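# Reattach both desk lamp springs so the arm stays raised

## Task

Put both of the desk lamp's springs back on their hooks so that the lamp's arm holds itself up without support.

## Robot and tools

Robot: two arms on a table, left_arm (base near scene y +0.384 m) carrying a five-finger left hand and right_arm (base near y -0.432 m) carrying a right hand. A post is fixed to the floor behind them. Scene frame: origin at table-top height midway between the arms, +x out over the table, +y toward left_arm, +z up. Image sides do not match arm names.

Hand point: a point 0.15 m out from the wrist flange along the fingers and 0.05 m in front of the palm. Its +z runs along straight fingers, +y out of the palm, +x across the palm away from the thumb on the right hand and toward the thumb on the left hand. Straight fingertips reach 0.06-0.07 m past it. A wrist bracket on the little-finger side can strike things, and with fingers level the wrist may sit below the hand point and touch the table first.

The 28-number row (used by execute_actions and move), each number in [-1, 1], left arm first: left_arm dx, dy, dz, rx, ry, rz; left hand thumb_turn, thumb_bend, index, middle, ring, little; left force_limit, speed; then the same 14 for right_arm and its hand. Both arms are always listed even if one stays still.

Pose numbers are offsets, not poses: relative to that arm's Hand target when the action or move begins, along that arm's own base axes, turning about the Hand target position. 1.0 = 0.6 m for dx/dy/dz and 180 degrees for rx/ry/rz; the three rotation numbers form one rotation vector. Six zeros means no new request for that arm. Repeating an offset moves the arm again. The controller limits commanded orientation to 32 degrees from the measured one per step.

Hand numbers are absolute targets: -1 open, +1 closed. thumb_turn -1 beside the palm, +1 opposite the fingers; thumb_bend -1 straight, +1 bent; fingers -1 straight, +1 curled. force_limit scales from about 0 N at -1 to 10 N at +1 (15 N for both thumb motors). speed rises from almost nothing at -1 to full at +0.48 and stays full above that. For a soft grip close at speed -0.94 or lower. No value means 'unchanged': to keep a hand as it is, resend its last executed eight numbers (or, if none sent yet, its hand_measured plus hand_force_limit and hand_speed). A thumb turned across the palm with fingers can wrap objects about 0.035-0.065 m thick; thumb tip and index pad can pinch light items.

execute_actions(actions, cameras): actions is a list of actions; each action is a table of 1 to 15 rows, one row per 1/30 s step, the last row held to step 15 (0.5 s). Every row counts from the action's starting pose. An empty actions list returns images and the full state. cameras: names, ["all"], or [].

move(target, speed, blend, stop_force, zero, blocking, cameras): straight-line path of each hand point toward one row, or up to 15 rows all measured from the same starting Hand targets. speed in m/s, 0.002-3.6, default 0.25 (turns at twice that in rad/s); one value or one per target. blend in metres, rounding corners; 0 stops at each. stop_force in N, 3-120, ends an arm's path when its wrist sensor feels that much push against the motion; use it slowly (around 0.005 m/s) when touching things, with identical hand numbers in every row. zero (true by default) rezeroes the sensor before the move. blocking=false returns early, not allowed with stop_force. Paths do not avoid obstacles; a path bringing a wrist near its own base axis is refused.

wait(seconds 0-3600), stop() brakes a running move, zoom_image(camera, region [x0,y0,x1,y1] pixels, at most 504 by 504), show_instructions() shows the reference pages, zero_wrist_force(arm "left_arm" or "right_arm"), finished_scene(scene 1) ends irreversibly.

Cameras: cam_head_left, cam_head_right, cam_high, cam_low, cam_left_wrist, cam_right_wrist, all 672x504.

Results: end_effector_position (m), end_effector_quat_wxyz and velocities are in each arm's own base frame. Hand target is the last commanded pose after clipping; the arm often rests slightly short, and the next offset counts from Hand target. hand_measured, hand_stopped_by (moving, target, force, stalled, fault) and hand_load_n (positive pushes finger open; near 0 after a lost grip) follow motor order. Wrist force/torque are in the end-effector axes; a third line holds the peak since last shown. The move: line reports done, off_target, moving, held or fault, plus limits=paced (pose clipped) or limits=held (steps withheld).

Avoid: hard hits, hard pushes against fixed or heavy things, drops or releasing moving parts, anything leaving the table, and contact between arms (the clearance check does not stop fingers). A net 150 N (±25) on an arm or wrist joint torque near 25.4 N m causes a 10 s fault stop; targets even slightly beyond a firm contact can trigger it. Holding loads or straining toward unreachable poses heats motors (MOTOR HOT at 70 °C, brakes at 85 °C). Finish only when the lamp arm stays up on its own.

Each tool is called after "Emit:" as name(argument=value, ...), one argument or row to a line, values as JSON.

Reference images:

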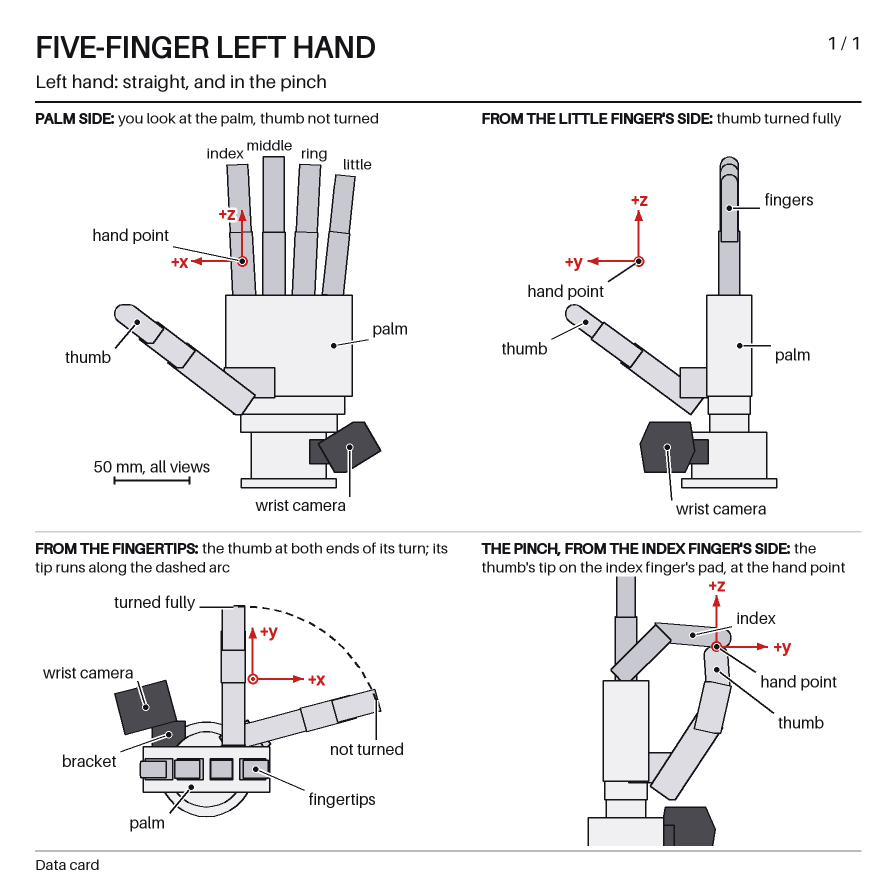

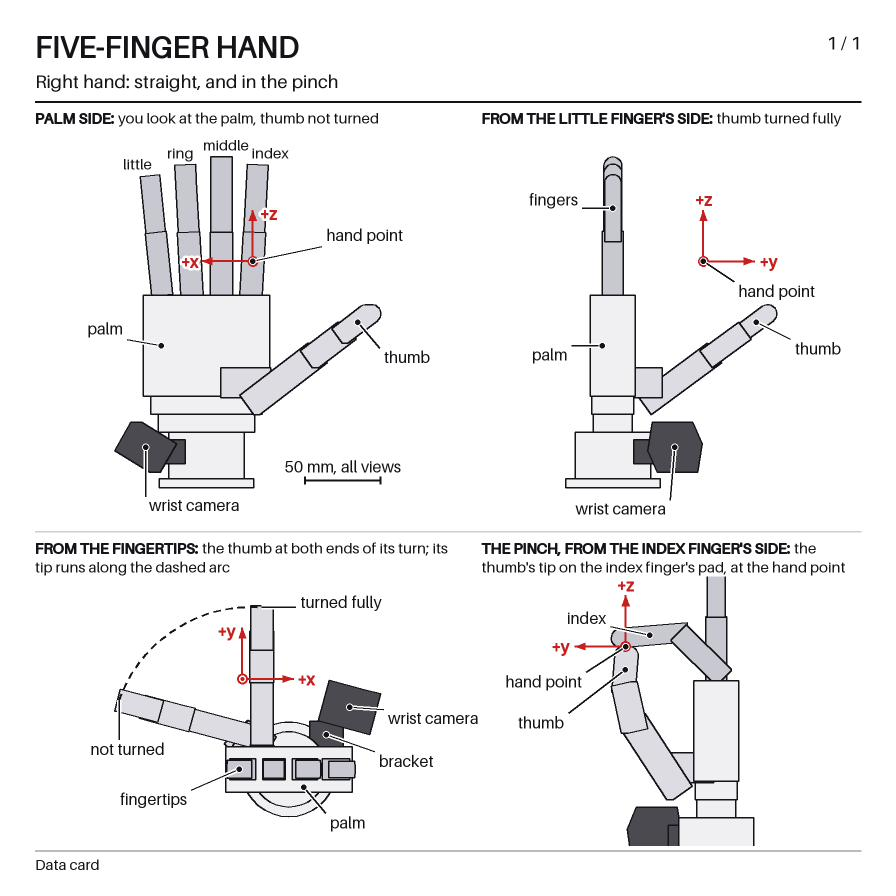

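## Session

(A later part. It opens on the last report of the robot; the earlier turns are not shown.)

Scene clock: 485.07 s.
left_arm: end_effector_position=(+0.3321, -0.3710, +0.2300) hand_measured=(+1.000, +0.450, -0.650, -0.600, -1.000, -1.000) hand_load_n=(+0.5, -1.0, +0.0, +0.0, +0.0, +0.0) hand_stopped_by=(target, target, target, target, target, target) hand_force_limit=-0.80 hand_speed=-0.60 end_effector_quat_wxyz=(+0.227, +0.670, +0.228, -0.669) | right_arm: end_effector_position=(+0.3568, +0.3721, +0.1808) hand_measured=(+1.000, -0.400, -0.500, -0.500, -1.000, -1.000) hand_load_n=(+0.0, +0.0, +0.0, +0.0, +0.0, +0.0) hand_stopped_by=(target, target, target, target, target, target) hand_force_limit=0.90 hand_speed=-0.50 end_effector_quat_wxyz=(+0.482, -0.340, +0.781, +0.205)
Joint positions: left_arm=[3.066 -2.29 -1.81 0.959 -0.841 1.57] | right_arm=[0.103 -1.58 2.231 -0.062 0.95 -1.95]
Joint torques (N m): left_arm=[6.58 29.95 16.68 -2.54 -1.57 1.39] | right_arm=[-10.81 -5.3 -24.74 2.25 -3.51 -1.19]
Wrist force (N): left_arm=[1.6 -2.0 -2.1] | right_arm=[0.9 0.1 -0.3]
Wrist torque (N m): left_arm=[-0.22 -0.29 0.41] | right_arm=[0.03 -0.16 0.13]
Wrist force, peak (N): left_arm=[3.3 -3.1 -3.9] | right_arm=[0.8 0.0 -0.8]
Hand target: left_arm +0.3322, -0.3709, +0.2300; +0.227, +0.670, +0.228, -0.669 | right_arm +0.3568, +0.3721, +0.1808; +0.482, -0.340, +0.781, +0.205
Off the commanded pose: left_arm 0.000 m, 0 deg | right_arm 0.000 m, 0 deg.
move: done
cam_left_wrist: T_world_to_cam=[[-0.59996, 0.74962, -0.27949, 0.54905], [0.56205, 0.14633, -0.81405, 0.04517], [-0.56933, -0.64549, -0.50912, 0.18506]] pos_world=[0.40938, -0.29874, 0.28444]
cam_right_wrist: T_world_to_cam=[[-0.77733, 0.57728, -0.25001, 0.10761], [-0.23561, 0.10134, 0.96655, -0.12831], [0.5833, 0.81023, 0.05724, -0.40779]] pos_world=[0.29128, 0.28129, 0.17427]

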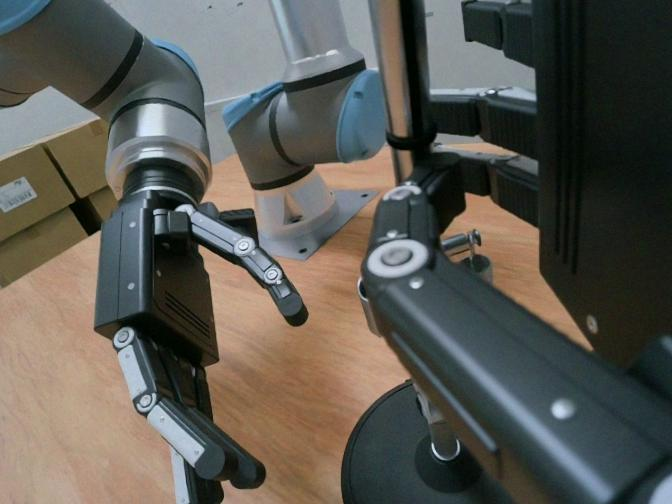

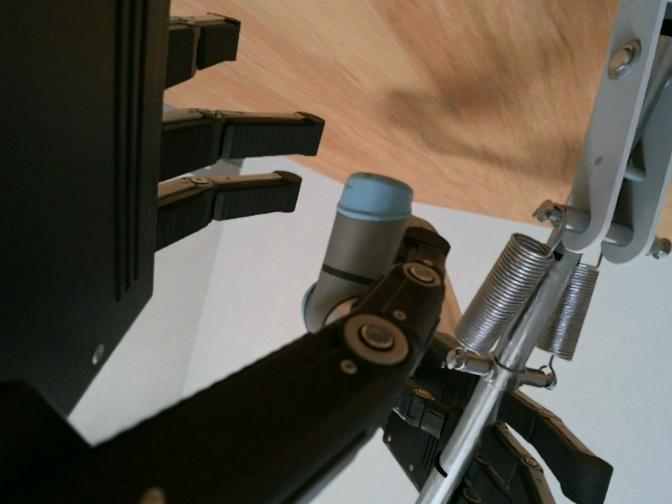

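Emit:
move(
  target=[0.0022,0.0025,0,0,0,0,1,0.45,-0.65,-0.6,-1,-1,-0.8,-0.6,0,0,0,0,0,0,1,-0.4,-0.5,-0.5,-1,-1,0.9,-0.5],
  speed=0.01,
  cameras=["cam_left_wrist", "cam_right_wrist"],
)

Emit:
zoom_image(
  camera="cam_left_wrist",
  region=[350, 100, 500, 320],
)

Scene clock: 489.37 s.
left_arm: end_effector_position=(+0.3334, -0.3695, +0.2300) hand_measured=(+1.000, +0.450, -0.650, -0.600, -1.000, -1.000) hand_load_n=(+0.5, -1.0, +0.0, +0.0, +0.0, +0.0) hand_stopped_by=(target, target, target, target, target, target) hand_force_limit=-0.80 hand_speed=-0.60 end_effector_quat_wxyz=(+0.227, +0.670, +0.228, -0.669) | right_arm: end_effector_position=(+0.3568, +0.3721, +0.1808) hand_measured=(+1.000, -0.400, -0.500, -0.500, -1.000, -1.000) hand_load_n=(+0.0, +0.0, +0.0, +0.0, +0.0, +0.0) hand_stopped_by=(target, target, target, target, target, target) hand_force_limit=0.90 hand_speed=-0.50 end_effector_quat_wxyz=(+0.482, -0.340, +0.781, +0.205)
Joint positions: left_arm=[3.07 -2.291 -1.807 0.958 -0.844 1.57] | right_arm=[0.103 -1.58 2.231 -0.062 0.95 -1.95]
Joint torques (N m): left_arm=[6.33 31.55 15.87 -2.53 -1.24 1.57] | right_arm=[-11.38 -5.19 -24.67 2.31 -3.52 -1.31]
Wrist force (N): left_arm=[1.8 -2.3 -2.0] | right_arm=[0.7 0.0 -0.6]
Wrist torque (N m): left_arm=[-0.27 -0.29 0.42] | right_arm=[0.02 -0.11 0.11]
Wrist force, peak (N): left_arm=[1.7 -2.4 -2.4] | right_arm=[1.0 -0.1 -0.6]
Hand target: left_arm +0.3335, -0.3694, +0.2300; +0.227, +0.670, +0.228, -0.669 | right_arm +0.3568, +0.3721, +0.1808; +0.482, -0.340, +0.781, +0.205
Off the commanded pose: left_arm 0.000 m, 0 deg | right_arm 0.000 m, 0 deg.
move: done
cam_left_wrist: T_world_to_cam=[[-0.59998, 0.74962, -0.27947, 0.54871], [0.56204, 0.14635, -0.81406, 0.04424], [-0.56933, -0.64549, -0.50912, 0.18677]] pos_world=[0.41068, -0.29724, 0.28444]
cam_right_wrist: T_world_to_cam=[[-0.77733, 0.57728, -0.25001, 0.10761], [-0.23561, 0.10134, 0.96655, -0.12831], [0.5833, 0.81023, 0.05724, -0.40779]] pos_world=[0.29128, 0.28129, 0.17427]

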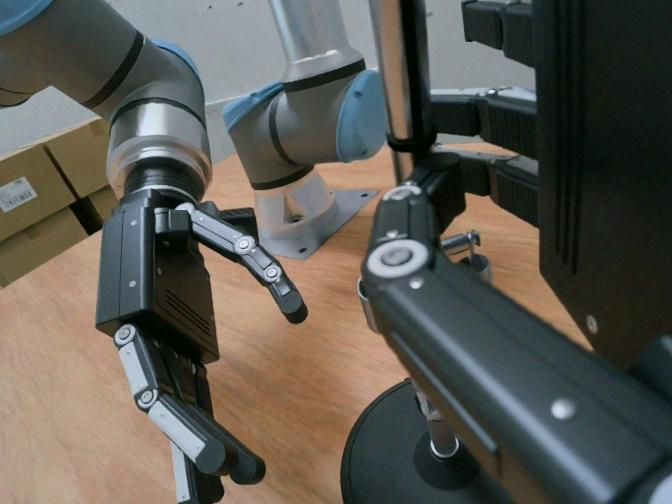

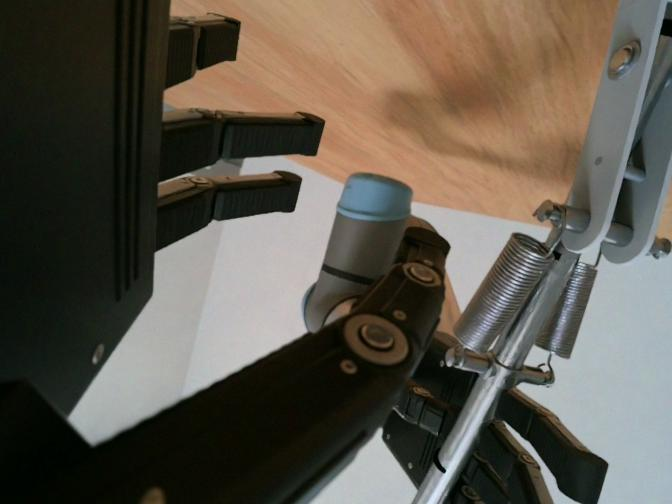

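Scaled by 2.291 from the camera's image (finer frame: 960x720).

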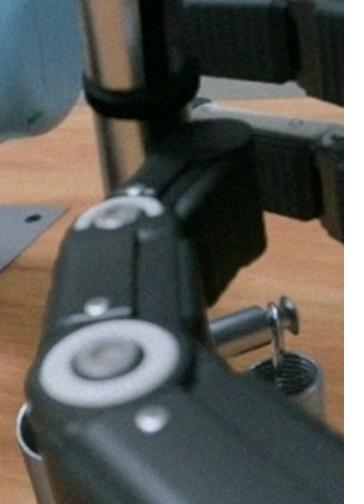

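Emit:
execute_actions(
  actions=[],
  cameras=["cam_head_left", "cam_head_right", "cam_high", "cam_low"],
)

Emit:
zoom_image(
  camera="cam_head_left",
  region=[280, 240, 480, 490],
)

Emit:
zoom_image(
  camera="cam_high",
  region=[170, 70, 370, 270],
)

Emit:
zoom_image(
  camera="cam_low",
  region=[300, 90, 450, 270],
)

Scene clock: 490.40 s.
left_arm: end_effector_position=(+0.3335, -0.3694, +0.2300) hand_measured=(+1.000, +0.450, -0.650, -0.600, -1.000, -1.000) hand_load_n=(+0.5, -1.0, +0.0, +0.0, +0.0, +0.0) hand_stopped_by=(target, target, target, target, target, target) hand_force_limit=-0.80 hand_speed=-0.60 end_effector_quat_wxyz=(+0.227, +0.670, +0.228, -0.669) | right_arm: end_effector_position=(+0.3568, +0.3721, +0.1808) hand_measured=(+1.000, -0.400, -0.500, -0.500, -1.000, -1.000) hand_load_n=(+0.0, +0.0, +0.0, +0.0, +0.0, +0.0) hand_stopped_by=(target, target, target, target, target, target) hand_force_limit=0.90 hand_speed=-0.50 end_effector_quat_wxyz=(+0.482, -0.340, +0.781, +0.205)
Joint positions: left_arm=[3.07 -2.291 -1.807 0.958 -0.844 1.57] | right_arm=[0.103 -1.58 2.231 -0.062 0.95 -1.95]
Joint velocities: within noise
Joint torques (N m): left_arm=[6.42 31.28 15.88 -2.54 -1.65 1.62] | right_arm=[-11.17 -5.32 -24.91 2.3 -3.59 -1.14]
Wrist force (N): left_arm=[1.6 -2.2 -2.1] | right_arm=[0.5 -0.3 -0.6]
Wrist torque (N m): left_arm=[-0.26 -0.28 0.42] | right_arm=[-0.01 -0.09 0.10]
Wrist force, peak (N): left_arm=[1.7 -2.4 -2.3] | right_arm=[0.9 0.0 -0.6]
Hand target: left_arm +0.3335, -0.3694, +0.2300; +0.227, +0.670, +0.228, -0.669 | right_arm +0.3568, +0.3721, +0.1808; +0.482, -0.340, +0.781, +0.205
Off the commanded pose: left_arm 0.000 m, 0 deg | right_arm 0.000 m, 0 deg.
Images, in order (width x height): cam_head_left 672x504, cam_head_right 672x504, cam_high 672x504, cam_low 672x504.

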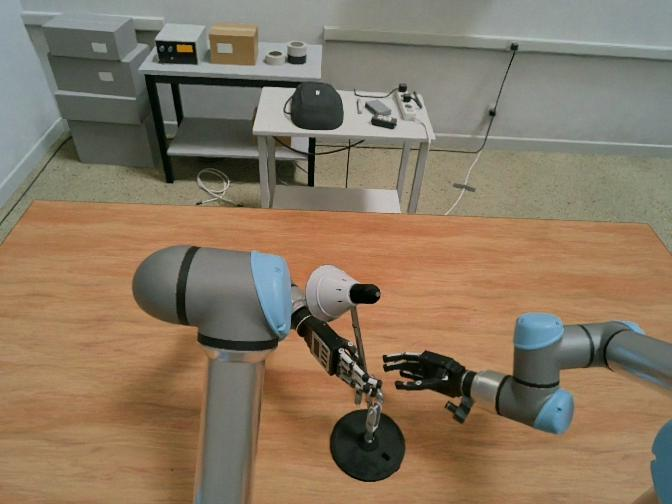

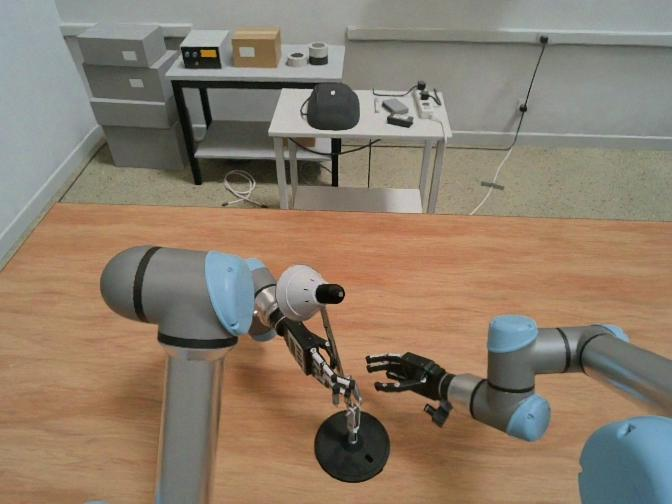

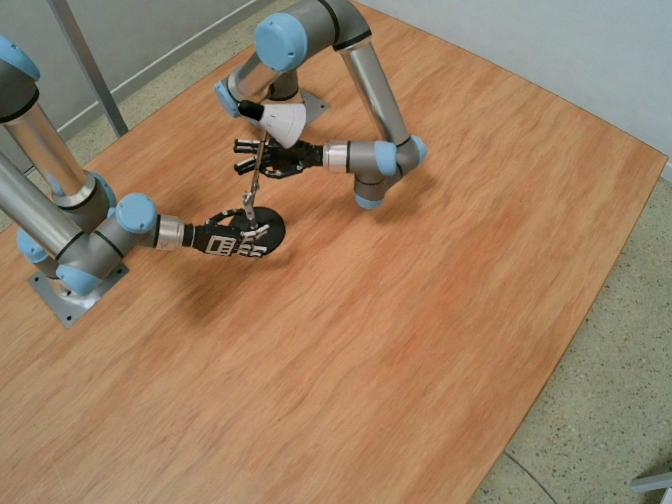

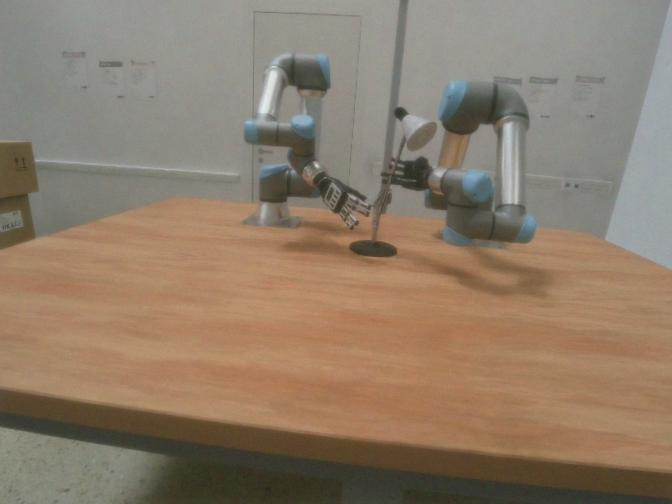

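Scaled by 2.016 from the camera's image (finer frame: 960x720).

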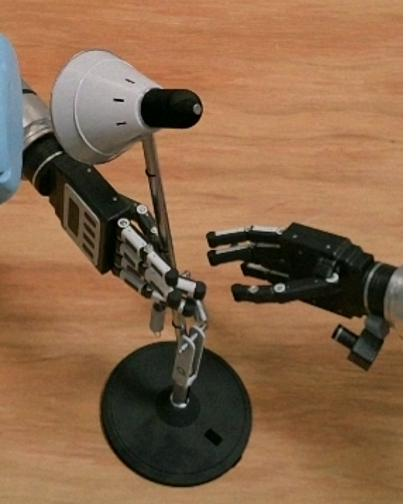

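Scaled by 2.520 from the camera's image (finer frame: 960x720).

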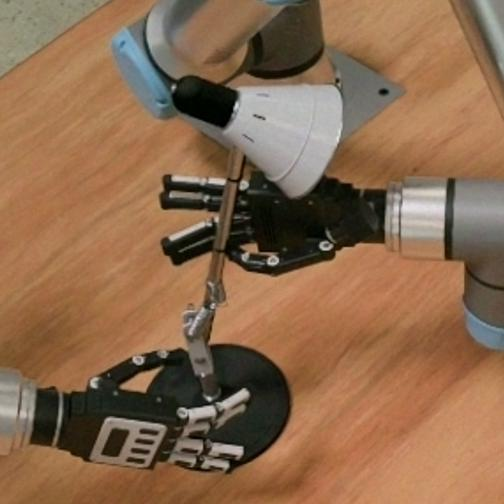

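Scaled by 2.800 from the camera's image (finer frame: 960x720).

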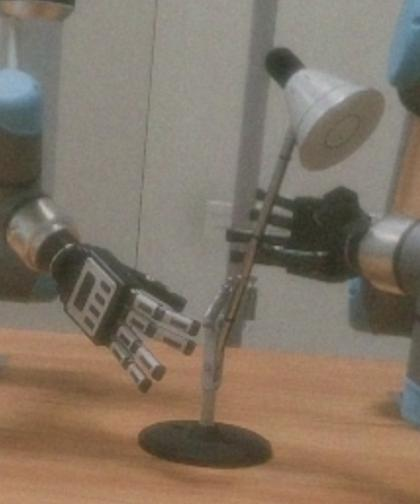

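Emit:
move(
  target=[
    [0,0,0,0,0,0,1,0.45,-0.65,-0.6,-1,-1,-0.8,-0.6,0.12418,-0.15298,0.26533,0,0,0,1,-0.4,-1,-1,-1,0.9,-0.5,0],
    [0,0,0,0,0,0,1,0.45,-0.65,-0.6,-1,-1,-0.8,-0.6,0.1303,-0.09815,0.266,0.15768,0.09285,0.46871,1,-0.4,-1,-1,-1,0.9,-0.5,0],
  ],
  speed=[0.15, 0.3],
  blend=[0.02, 0],
  cameras=["cam_right_wrist", "cam_high", "cam_head_right"],
)

Scene clock: 505.17 s.
left_arm: end_effector_position=(+0.3335, -0.3694, +0.2300) hand_measured=(+1.000, +0.450, -0.650, -0.600, -1.000, -1.000) hand_load_n=(+0.5, -1.0, +0.0, +0.0, +0.0, +0.0) hand_stopped_by=(target, target, target, target, target, target) hand_force_limit=-0.80 hand_speed=-0.60 end_effector_quat_wxyz=(+0.227, +0.670, +0.228, -0.669) | right_arm: end_effector_position=(+0.4350, +0.3132, +0.3404) hand_measured=(+1.000, -0.400, -1.000, -1.000, -1.000, +0.900) hand_load_n=(+0.0, +0.0, +0.0, +0.0, +0.0, +0.0) hand_stopped_by=(target, target, target, target, target, target) hand_force_limit=-0.50 hand_speed=0.00 end_effector_quat_wxyz=(-0.177, +0.622, -0.342, -0.681) end_effector_velocity=(+0.000, +0.000, +0.001) end_effector_angular_velocity=(+0.001, +0.002, +0.006)
Joint positions: left_arm=[3.07 -2.291 -1.807 0.958 -0.844 1.57] | right_arm=[0.068 -0.646 1.242 2.533 0.746 -4.454]
Joint velocities: left_arm=[within noise] | right_arm=[0.002 0.001 -0.003 0.005 0.004 -0.002]
Joint torques (N m): left_arm=[6.83 31.02 16.48 -2.6 -1.8 1.64] | right_arm=[8.06 -41 -24.48 2.93 2.71 -1.28]
Wrist force (N): left_arm=[1.8 -2.3 -2.4] | right_arm=[0.2 -0.8 0.3]
Wrist torque (N m): left_arm=[-0.26 -0.30 0.42] | right_arm=[-0.24 -0.15 0.05]
Wrist force, peak (N): left_arm=[1.8 -2.3 -2.4] | right_arm=[0.4 -1.5 -0.4]
Hand target: left_arm +0.3335, -0.3694, +0.2300; +0.227, +0.670, +0.228, -0.669 | right_arm +0.4350, +0.3132, +0.3404; -0.177, +0.622, -0.342, -0.682
Off the commanded pose: left_arm 0.000 m, 0 deg | right_arm 0.000 m, 0 deg.
move: done
cam_right_wrist: T_world_to_cam=[[-0.69362, -0.72004, -0.02105, 0.53423], [0.3536, -0.36579, 0.86091, -0.33226], [-0.62759, 0.58969, 0.50832, 0.02738]] pos_world=[0.50522, 0.24698, 0.28338]
Images, in order (width x height): cam_head_right 672x504, cam_high 672x504, cam_right_wrist 672x504.

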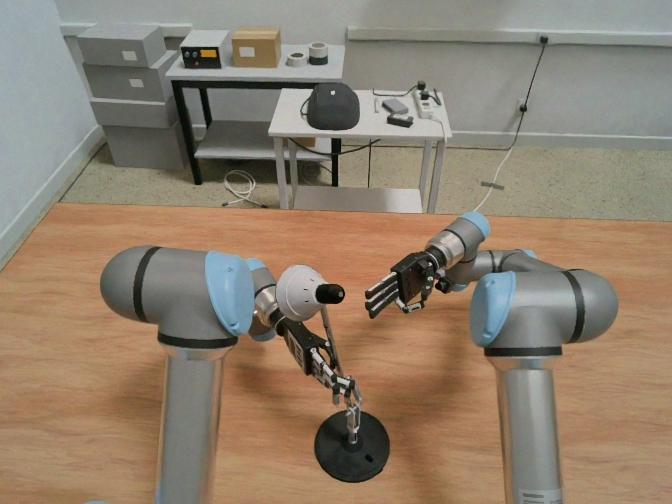

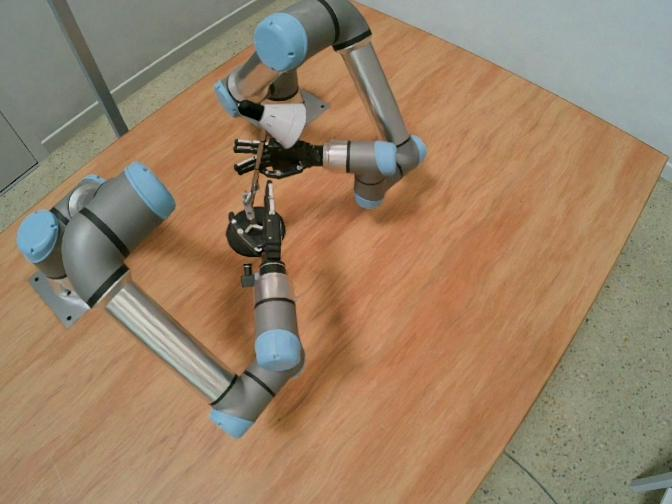

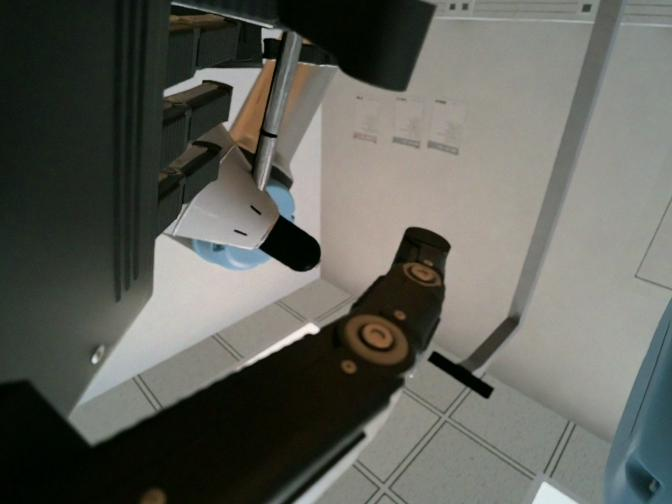

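Emit:
zoom_image(
  camera="cam_right_wrist",
  region=[150, 0, 350, 200],
)

Scaled by 2.520 from the camera's image (finer frame: 960x720).

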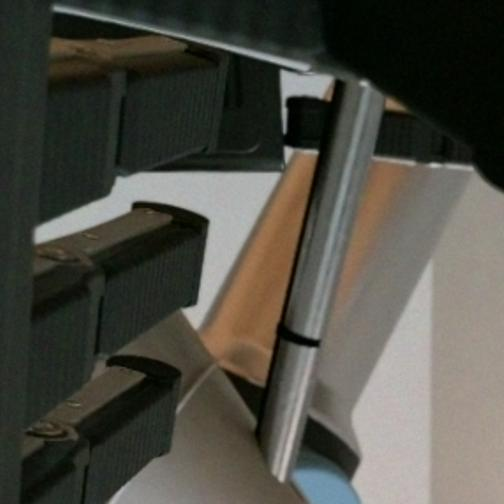

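Emit:
move(
  target=[0,0,0,0,0,0,1,0.45,-0.65,-0.6,-1,-1,-0.8,-0.6,-0.0985,0.0915,-0.008,0,0,0,1,-0.4,-1,-1,-1,0.9,-0.5,0],
  speed=0.08,
  cameras=["cam_right_wrist", "cam_left_wrist", "cam_head_right"],
)

Emit:
zoom_image(
  camera="cam_right_wrist",
  region=[130, 0, 380, 250],
)

Emit:
zoom_image(
  camera="cam_head_right",
  region=[230, 240, 430, 440],
)

Scene clock: 510.40 s.
left_arm: end_effector_position=(+0.3335, -0.3694, +0.2300) hand_measured=(+1.000, +0.450, -0.650, -0.600, -1.000, -1.000) hand_load_n=(+0.5, -1.0, +0.0, +0.0, +0.0, +0.0) hand_stopped_by=(target, target, target, target, target, target) hand_force_limit=-0.80 hand_speed=-0.60 end_effector_quat_wxyz=(+0.227, +0.670, +0.228, -0.669) | right_arm: end_effector_position=(+0.3761, +0.3679, +0.3356) hand_measured=(+1.000, -0.400, -1.000, -1.000, -1.000, +0.900) hand_load_n=(+0.0, +0.0, +0.0, +0.0, +0.0, +0.5) hand_stopped_by=(target, target, target, target, target, target) hand_force_limit=-0.50 hand_speed=0.00 end_effector_quat_wxyz=(-0.177, +0.622, -0.342, -0.682)
Joint positions: left_arm=[3.07 -2.291 -1.807 0.958 -0.844 1.57] | right_arm=[0.163 -0.716 1.4 2.443 0.651 -4.453]
Joint torques (N m): left_arm=[6.43 31.93 16.62 -2.52 -1.76 1.58] | right_arm=[7.96 -60.04 -5.59 -0.67 -2.93 1.47]
Wrist force (N): left_arm=[1.8 -2.2 -2.2] | right_arm=[0.5 -1.1 -0.4]
Wrist torque (N m): left_arm=[-0.24 -0.29 0.42] | right_arm=[-0.24 -0.14 -0.10]
Wrist force, peak (N): left_arm=[2.1 -2.4 -2.1] | right_arm=[0.7 -1.3 -0.1]
Hand target: left_arm +0.3335, -0.3694, +0.2300; +0.227, +0.670, +0.228, -0.669 | right_arm +0.3759, +0.3681, +0.3356; -0.177, +0.622, -0.342, -0.682
Off the commanded pose: left_arm 0.000 m, 0 deg | right_arm 0.000 m, 0 deg.
move: done
cam_left_wrist: T_world_to_cam=[[-0.59998, 0.74962, -0.27947, 0.54869], [0.56204, 0.14635, -0.81406, 0.04417], [-0.56933, -0.64549, -0.50912, 0.18689]] pos_world=[0.41078, -0.29714, 0.28444]
cam_right_wrist: T_world_to_cam=[[-0.69321, -0.72042, -0.02122, 0.53272], [0.35385, -0.36584, 0.86079, -0.28732], [-0.62789, 0.5892, 0.50853, -0.03923]] pos_world=[0.44633, 0.30178, 0.27858]
Images, in order (width x height): cam_head_right 672x504, cam_left_wrist 672x504, cam_right_wrist 672x504.

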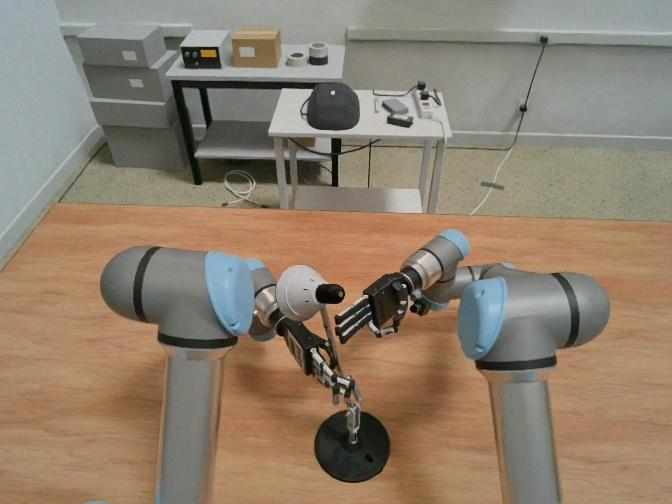

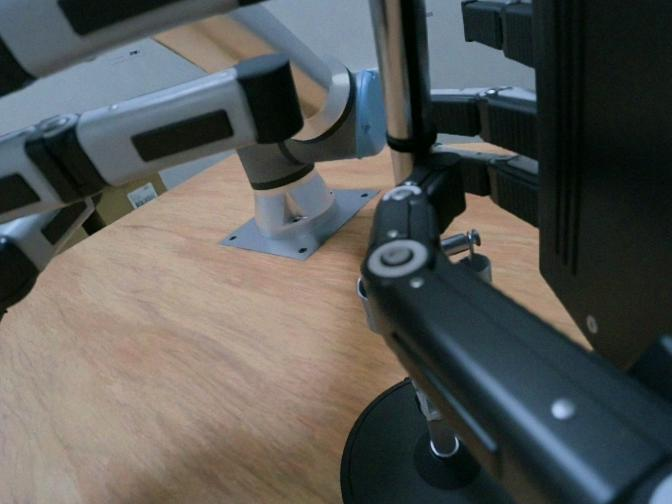

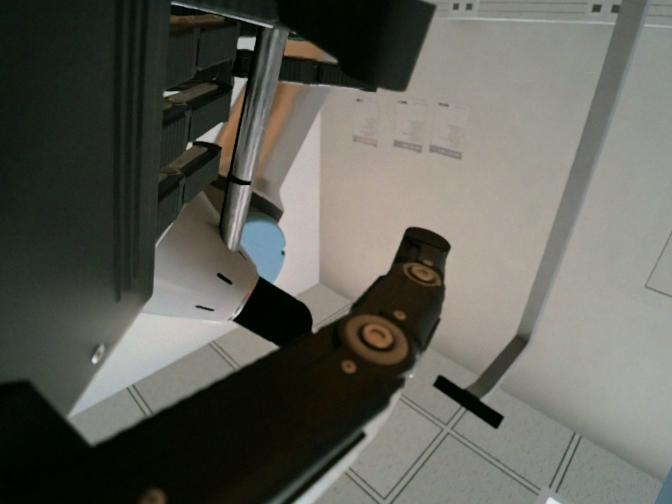

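Scaled by 2.016 from the camera's image (finer frame: 960x720).

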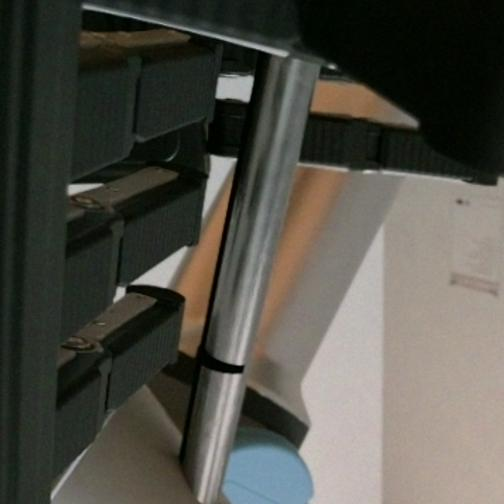

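Scaled by 2.520 from the camera's image (finer frame: 960x720).

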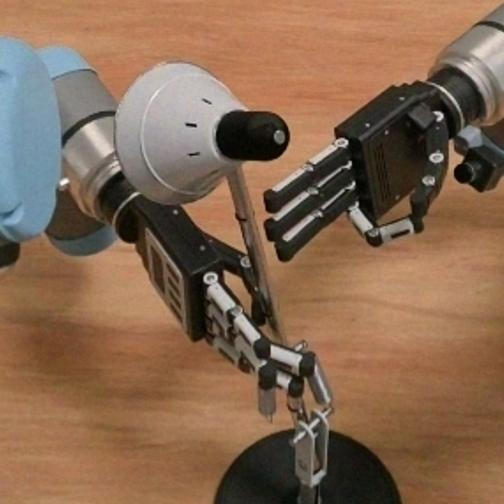

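Emit:
move(
  target=[0,0,0,0,0,0,1,0.45,-0.65,-0.6,-1,-1,-0.8,-0.6,-0.04205,0.0399,0,0,0,0,1,-0.4,-1,-1,-1,0.9,-0.5,0],
  speed=0.04,
  stop_force=5,
  cameras=["cam_right_wrist", "cam_left_wrist", "cam_head_right"],
)

Emit:
zoom_image(
  camera="cam_right_wrist",
  region=[130, 0, 380, 250],
)

Emit:
zoom_image(
  camera="cam_head_right",
  region=[230, 240, 430, 440],
)

Scene clock: 513.17 s.
left_arm: end_effector_position=(+0.3335, -0.3694, +0.2300) hand_measured=(+1.000, +0.450, -0.650, -0.600, -1.000, -1.000) hand_load_n=(+0.5, -1.0, +0.0, +0.0, +0.0, +0.0) hand_stopped_by=(target, target, target, target, target, target) hand_force_limit=-0.80 hand_speed=-0.60 end_effector_quat_wxyz=(+0.227, +0.670, +0.228, -0.669) | right_arm: end_effector_position=(+0.3567, +0.3863, +0.3356) hand_measured=(+1.000, -0.400, -1.000, -1.000, -1.000, +0.900) hand_load_n=(+0.0, +0.0, +0.0, +0.0, +0.0, +0.0) hand_stopped_by=(target, target, target, target, target, target) hand_force_limit=-0.50 hand_speed=0.00 end_effector_quat_wxyz=(-0.177, +0.622, -0.342, -0.682)
Joint positions: left_arm=[3.07 -2.291 -1.807 0.958 -0.844 1.57] | right_arm=[0.198 -0.736 1.442 2.421 0.616 -4.452]
Joint torques (N m): left_arm=[6 31.51 15.89 -2.49 -1.71 1.59] | right_arm=[-10.9 -36.93 -23.58 3.06 2.84 -1.17]
Wrist force (N): left_arm=[1.7 -2.2 -2.2] | right_arm=[0.3 -1.0 -0.5]
Wrist torque (N m): left_arm=[-0.25 -0.29 0.42] | right_arm=[-0.23 -0.14 -0.10]
Wrist force, peak (N): left_arm=[1.9 -2.4 -2.2] | right_arm=[0.6 -1.3 -0.4]
Hand target: left_arm +0.3335, -0.3694, +0.2300; +0.227, +0.670, +0.228, -0.669 | right_arm +0.3567, +0.3863, +0.3356; -0.177, +0.622, -0.342, -0.682 (not the last commanded pose)
Off the commanded pose: left_arm 0.000 m, 0 deg | right_arm 0.008 m, 0 deg.
move: held (right_arm; a check stopped the path); limits=held
pose unreachable (right arm): on one or more control steps of this call, first in action 0 (counted from 0), this arm could not follow its commanded pose, so it was not sent that pose on those steps. It may still have moved: this result reports where it is.
cause: moving toward the commanded pose would bring a part of the arm too close to another arm (a part of this arm just beyond joint 6 (wrist 3) and a part of the left arm just beyond its joint 6 (wrist 3), 10 mm apart when this arm was first held).
cam_left_wrist: T_world_to_cam=[[-0.59998, 0.74962, -0.27947, 0.54869], [0.56204, 0.14635, -0.81406, 0.04417], [-0.56933, -0.64549, -0.50912, 0.18689]] pos_world=[0.41078, -0.29714, 0.28444]
cam_right_wrist: T_world_to_cam=[[-0.69317, -0.72046, -0.02125, 0.53253], [0.35383, -0.36582, 0.8608, -0.27373], [-0.62795, 0.58916, 0.5085, -0.0622]] pos_world=[0.42692, 0.32018, 0.27858]
Images, in order (width x height): cam_head_right 672x504, cam_left_wrist 672x504, cam_right_wrist 672x504.

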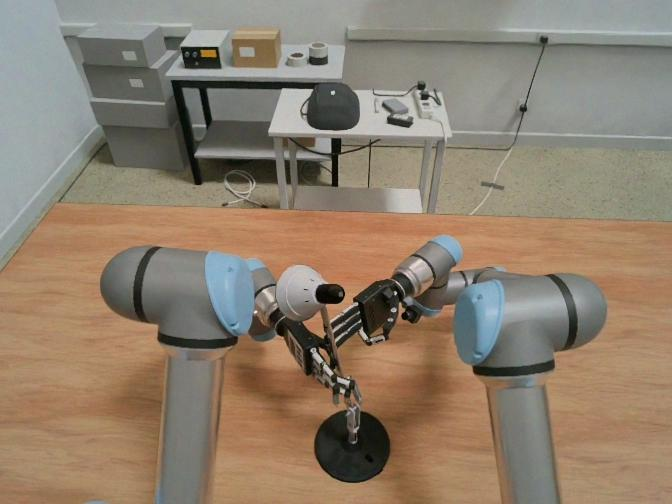

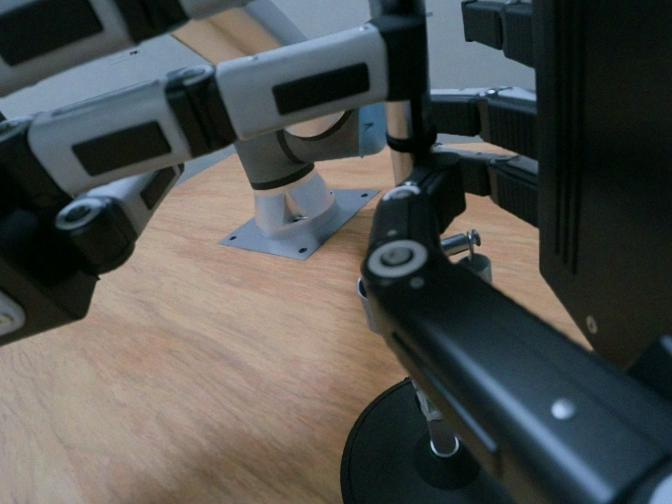

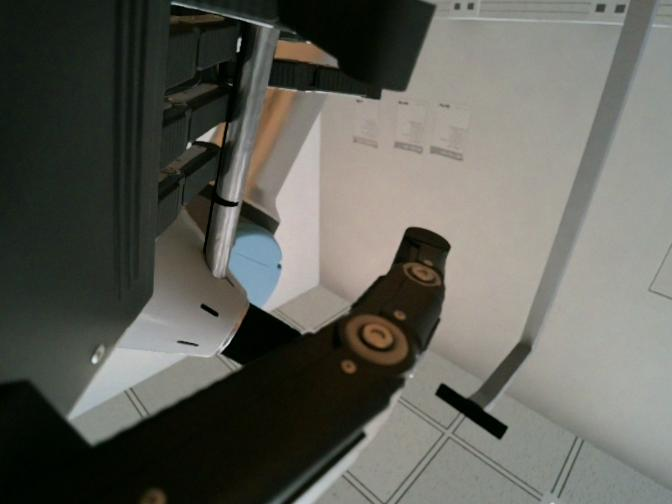

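Scaled by 2.016 from the camera's image (finer frame: 960x720).

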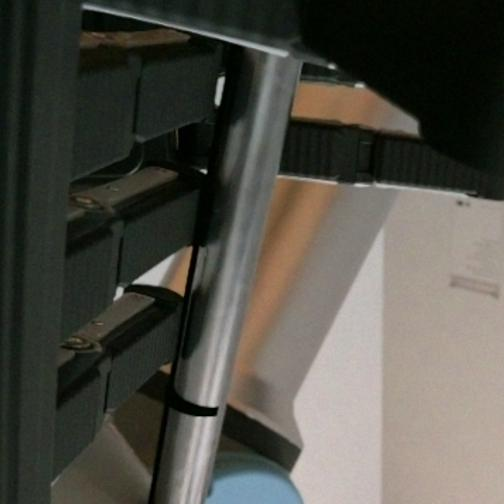

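Scaled by 2.520 from the camera's image (finer frame: 960x720).

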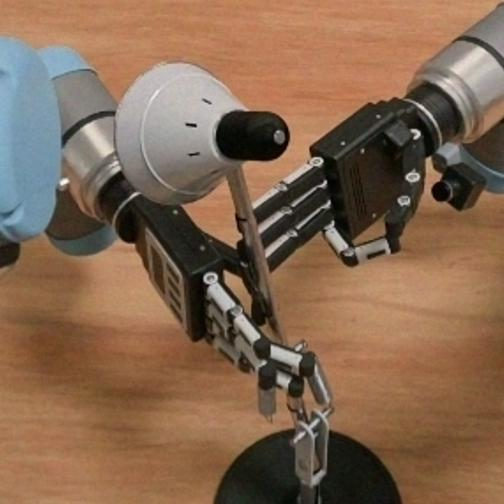

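Emit:
move(
  target=[0,0,0,0,0,0,1,0.45,-0.65,-0.6,-1,-1,-0.8,-0.6,-0.05462,0.01118,0.00733,-0.0191,-0.02015,-0.10756,1,-0.4,-1,-1,-1,0.9,-0.5,0],
  speed=0.04,
  cameras=["cam_right_wrist", "cam_left_wrist", "cam_head_right"],
)

Emit:
zoom_image(
  camera="cam_right_wrist",
  region=[130, 0, 380, 250],
)

Emit:
zoom_image(
  camera="cam_left_wrist",
  region=[300, 0, 500, 200],
)

Scene clock: 520.50 s.
left_arm: end_effector_position=(+0.3335, -0.3694, +0.2300) hand_measured=(+1.000, +0.450, -0.650, -0.600, -1.000, -1.000) hand_load_n=(+0.0, +0.0, +0.0, -0.5, +0.0, +0.0) hand_stopped_by=(target, target, target, target, target, target) hand_force_limit=-0.80 hand_speed=-0.60 end_effector_quat_wxyz=(+0.227, +0.670, +0.228, -0.669) | right_arm: end_effector_position=(+0.3239, +0.3930, +0.3400) hand_measured=(+1.000, -0.400, -1.000, -1.000, -1.000, +0.900) hand_load_n=(-0.5, +0.0, +0.0, +0.0, +0.0, +0.0) hand_stopped_by=(target, target, target, target, target, target) hand_force_limit=-0.50 hand_speed=0.00 end_effector_quat_wxyz=(-0.281, +0.582, -0.456, -0.612)
Joint positions: left_arm=[3.07 -2.291 -1.807 0.958 -0.844 1.57] | right_arm=[0.117 -0.927 1.719 2.088 0.37 -4.233]
Joint torques (N m): left_arm=[6.05 31.83 16.23 -2.51 -1.74 1.57] | right_arm=[-10.93 -51.8 -2.71 -0.53 -2.82 1.53]
Wrist force (N): left_arm=[0.7 -1.6 -1.4] | right_arm=[-0.1 -3.1 -0.8]
Wrist torque (N m): left_arm=[-0.24 -0.22 0.37] | right_arm=[-0.26 -0.13 -0.14]
Wrist force, peak (N): left_arm=[1.8 -2.4 -2.4] | right_arm=[0.5 -3.1 -1.2]
Hand target: left_arm +0.3335, -0.3694, +0.2300; +0.227, +0.670, +0.228, -0.669 | right_arm +0.3239, +0.3930, +0.3400; -0.281, +0.582, -0.456, -0.612
Off the commanded pose: left_arm 0.000 m, 0 deg | right_arm 0.000 m, 0 deg.
move: done
cam_left_wrist: T_world_to_cam=[[-0.59998, 0.74962, -0.27947, 0.54869], [0.56204, 0.14635, -0.81406, 0.04417], [-0.56933, -0.64549, -0.50912, 0.18689]] pos_world=[0.41078, -0.29714, 0.28444]
cam_right_wrist: T_world_to_cam=[[-0.8913, -0.45196, -0.03637, 0.4785], [0.16676, -0.40132, 0.90063, -0.20249], [-0.42164, 0.79666, 0.43307, -0.21166]] pos_world=[0.37101, 0.30362, 0.29143]
Images, in order (width x height): cam_head_right 672x504, cam_left_wrist 672x504, cam_right_wrist 672x504.

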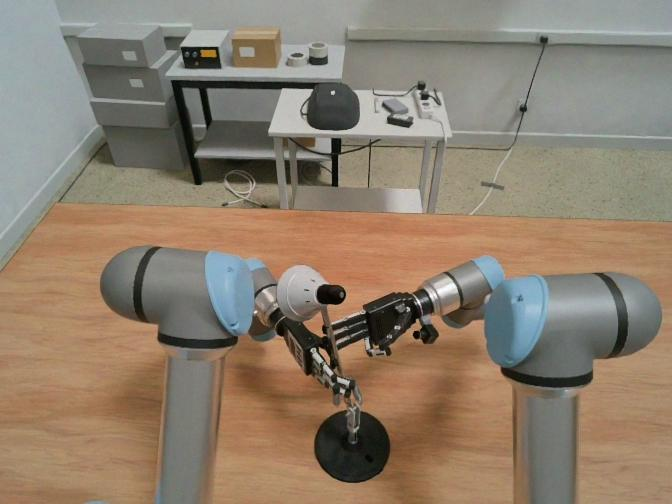

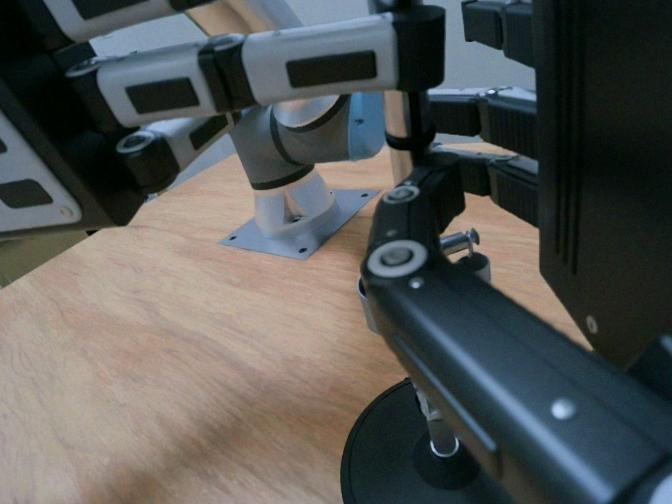

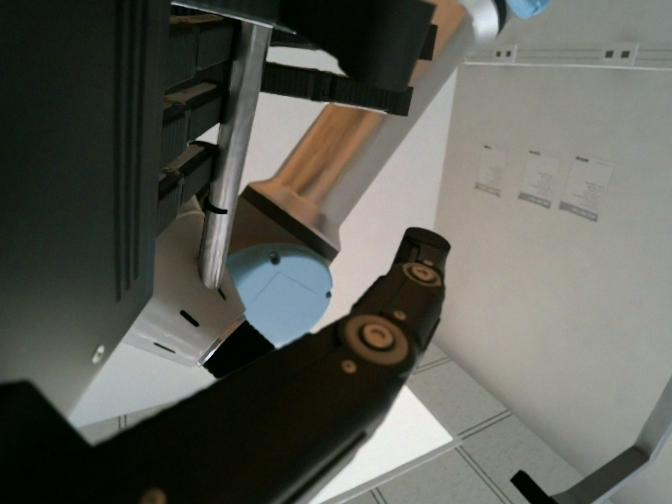

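Scaled by 2.016 from the camera's image (finer frame: 960x720).

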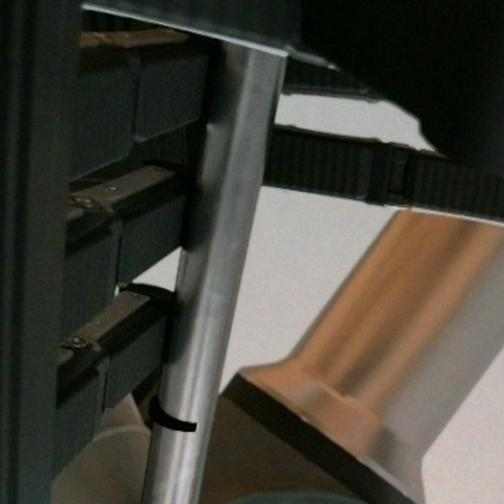

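Scaled by 2.520 from the camera's image (finer frame: 960x720).

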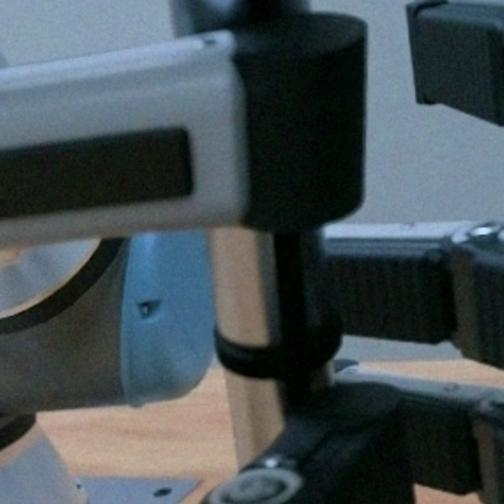

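Emit:
move(
  target=[-0.0501,0.044,0,0,0,0,1,0.45,-0.65,-0.6,-1,-1,-0.8,-0.6,0,0,0,0,0,0,1,-0.4,-1,-1,-1,0.9,-0.5,0],
  speed=0.03,
  cameras=["cam_right_wrist", "cam_left_wrist"],
)

Emit:
zoom_image(
  camera="cam_left_wrist",
  region=[250, 0, 500, 250],
)

Scene clock: 524.90 s.
left_arm: end_effector_position=(+0.3036, -0.3431, +0.2300) hand_measured=(+1.000, +0.450, -0.650, -0.600, -1.000, -1.000) hand_load_n=(+0.0, +0.0, +0.0, +0.0, +0.0, +0.0) hand_stopped_by=(target, target, target, target, target, target) hand_force_limit=-0.80 hand_speed=-0.60 end_effector_quat_wxyz=(+0.227, +0.670, +0.228, -0.669) | right_arm: end_effector_position=(+0.3239, +0.3930, +0.3400) hand_measured=(+1.000, -0.400, -1.000, -1.000, -1.000, +0.900) hand_load_n=(-0.5, +0.0, +0.0, +0.0, +0.0, +0.0) hand_stopped_by=(target, target, target, target, target, target) hand_force_limit=-0.50 hand_speed=0.00 end_effector_quat_wxyz=(-0.281, +0.582, -0.456, -0.612)
Joint positions: left_arm=[3.121 -2.24 -1.923 1.022 -0.895 1.57] | right_arm=[0.117 -0.928 1.719 2.087 0.37 -4.232]
Joint torques (N m): left_arm=[7.42 47.36 0.27 0.01 -1.94 1.6] | right_arm=[-10.23 -50.45 -17.05 -0.69 -2.79 1.43]
Wrist force (N): left_arm=[0.7 -1.6 -1.0] | right_arm=[-0.3 -3.2 -1.1]
Wrist torque (N m): left_arm=[-0.23 -0.22 0.37] | right_arm=[-0.27 -0.12 -0.15]
Wrist force, peak (N): left_arm=[1.1 -1.9 -1.2] | right_arm=[-0.5 -3.3 -1.0]
Hand target: left_arm +0.3035, -0.3430, +0.2300; +0.227, +0.670, +0.228, -0.669 | right_arm +0.3239, +0.3930, +0.3400; -0.281, +0.582, -0.456, -0.612
Off the commanded pose: left_arm 0.000 m, 0 deg | right_arm 0.000 m, 0 deg.
move: done
cam_left_wrist: T_world_to_cam=[[-0.59998, 0.74962, -0.27947, 0.51098], [0.56204, 0.14635, -0.81406, 0.05718], [-0.56933, -0.64549, -0.50912, 0.18678]] pos_world=[0.38078, -0.27084, 0.28444]
cam_right_wrist: T_world_to_cam=[[-0.89141, -0.45175, -0.03635, 0.47847], [0.16664, -0.40129, 0.90067, -0.20247], [-0.42146, 0.7968, 0.43299, -0.21175]] pos_world=[0.37101, 0.30362, 0.29143]
Images, in order (width x height): cam_left_wrist 672x504, cam_right_wrist 672x504.

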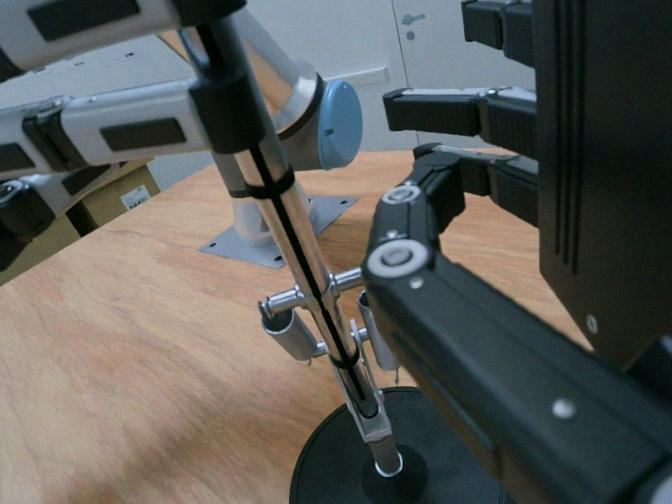

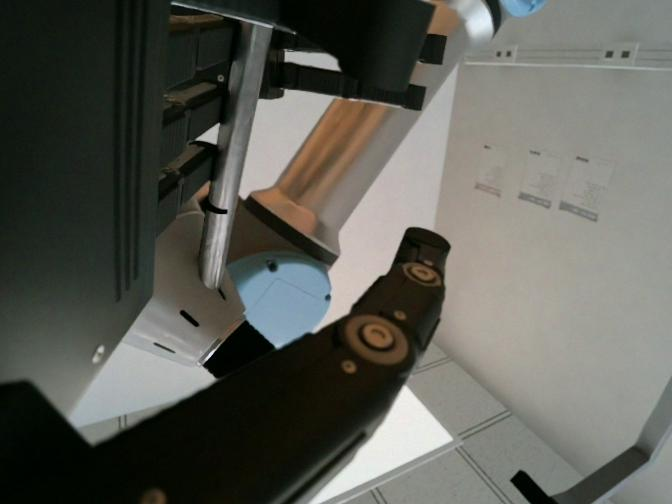

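Scaled by 2.016 from the camera's image (finer frame: 960x720).

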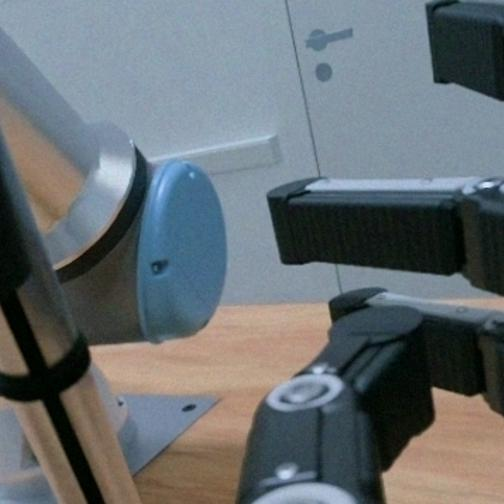

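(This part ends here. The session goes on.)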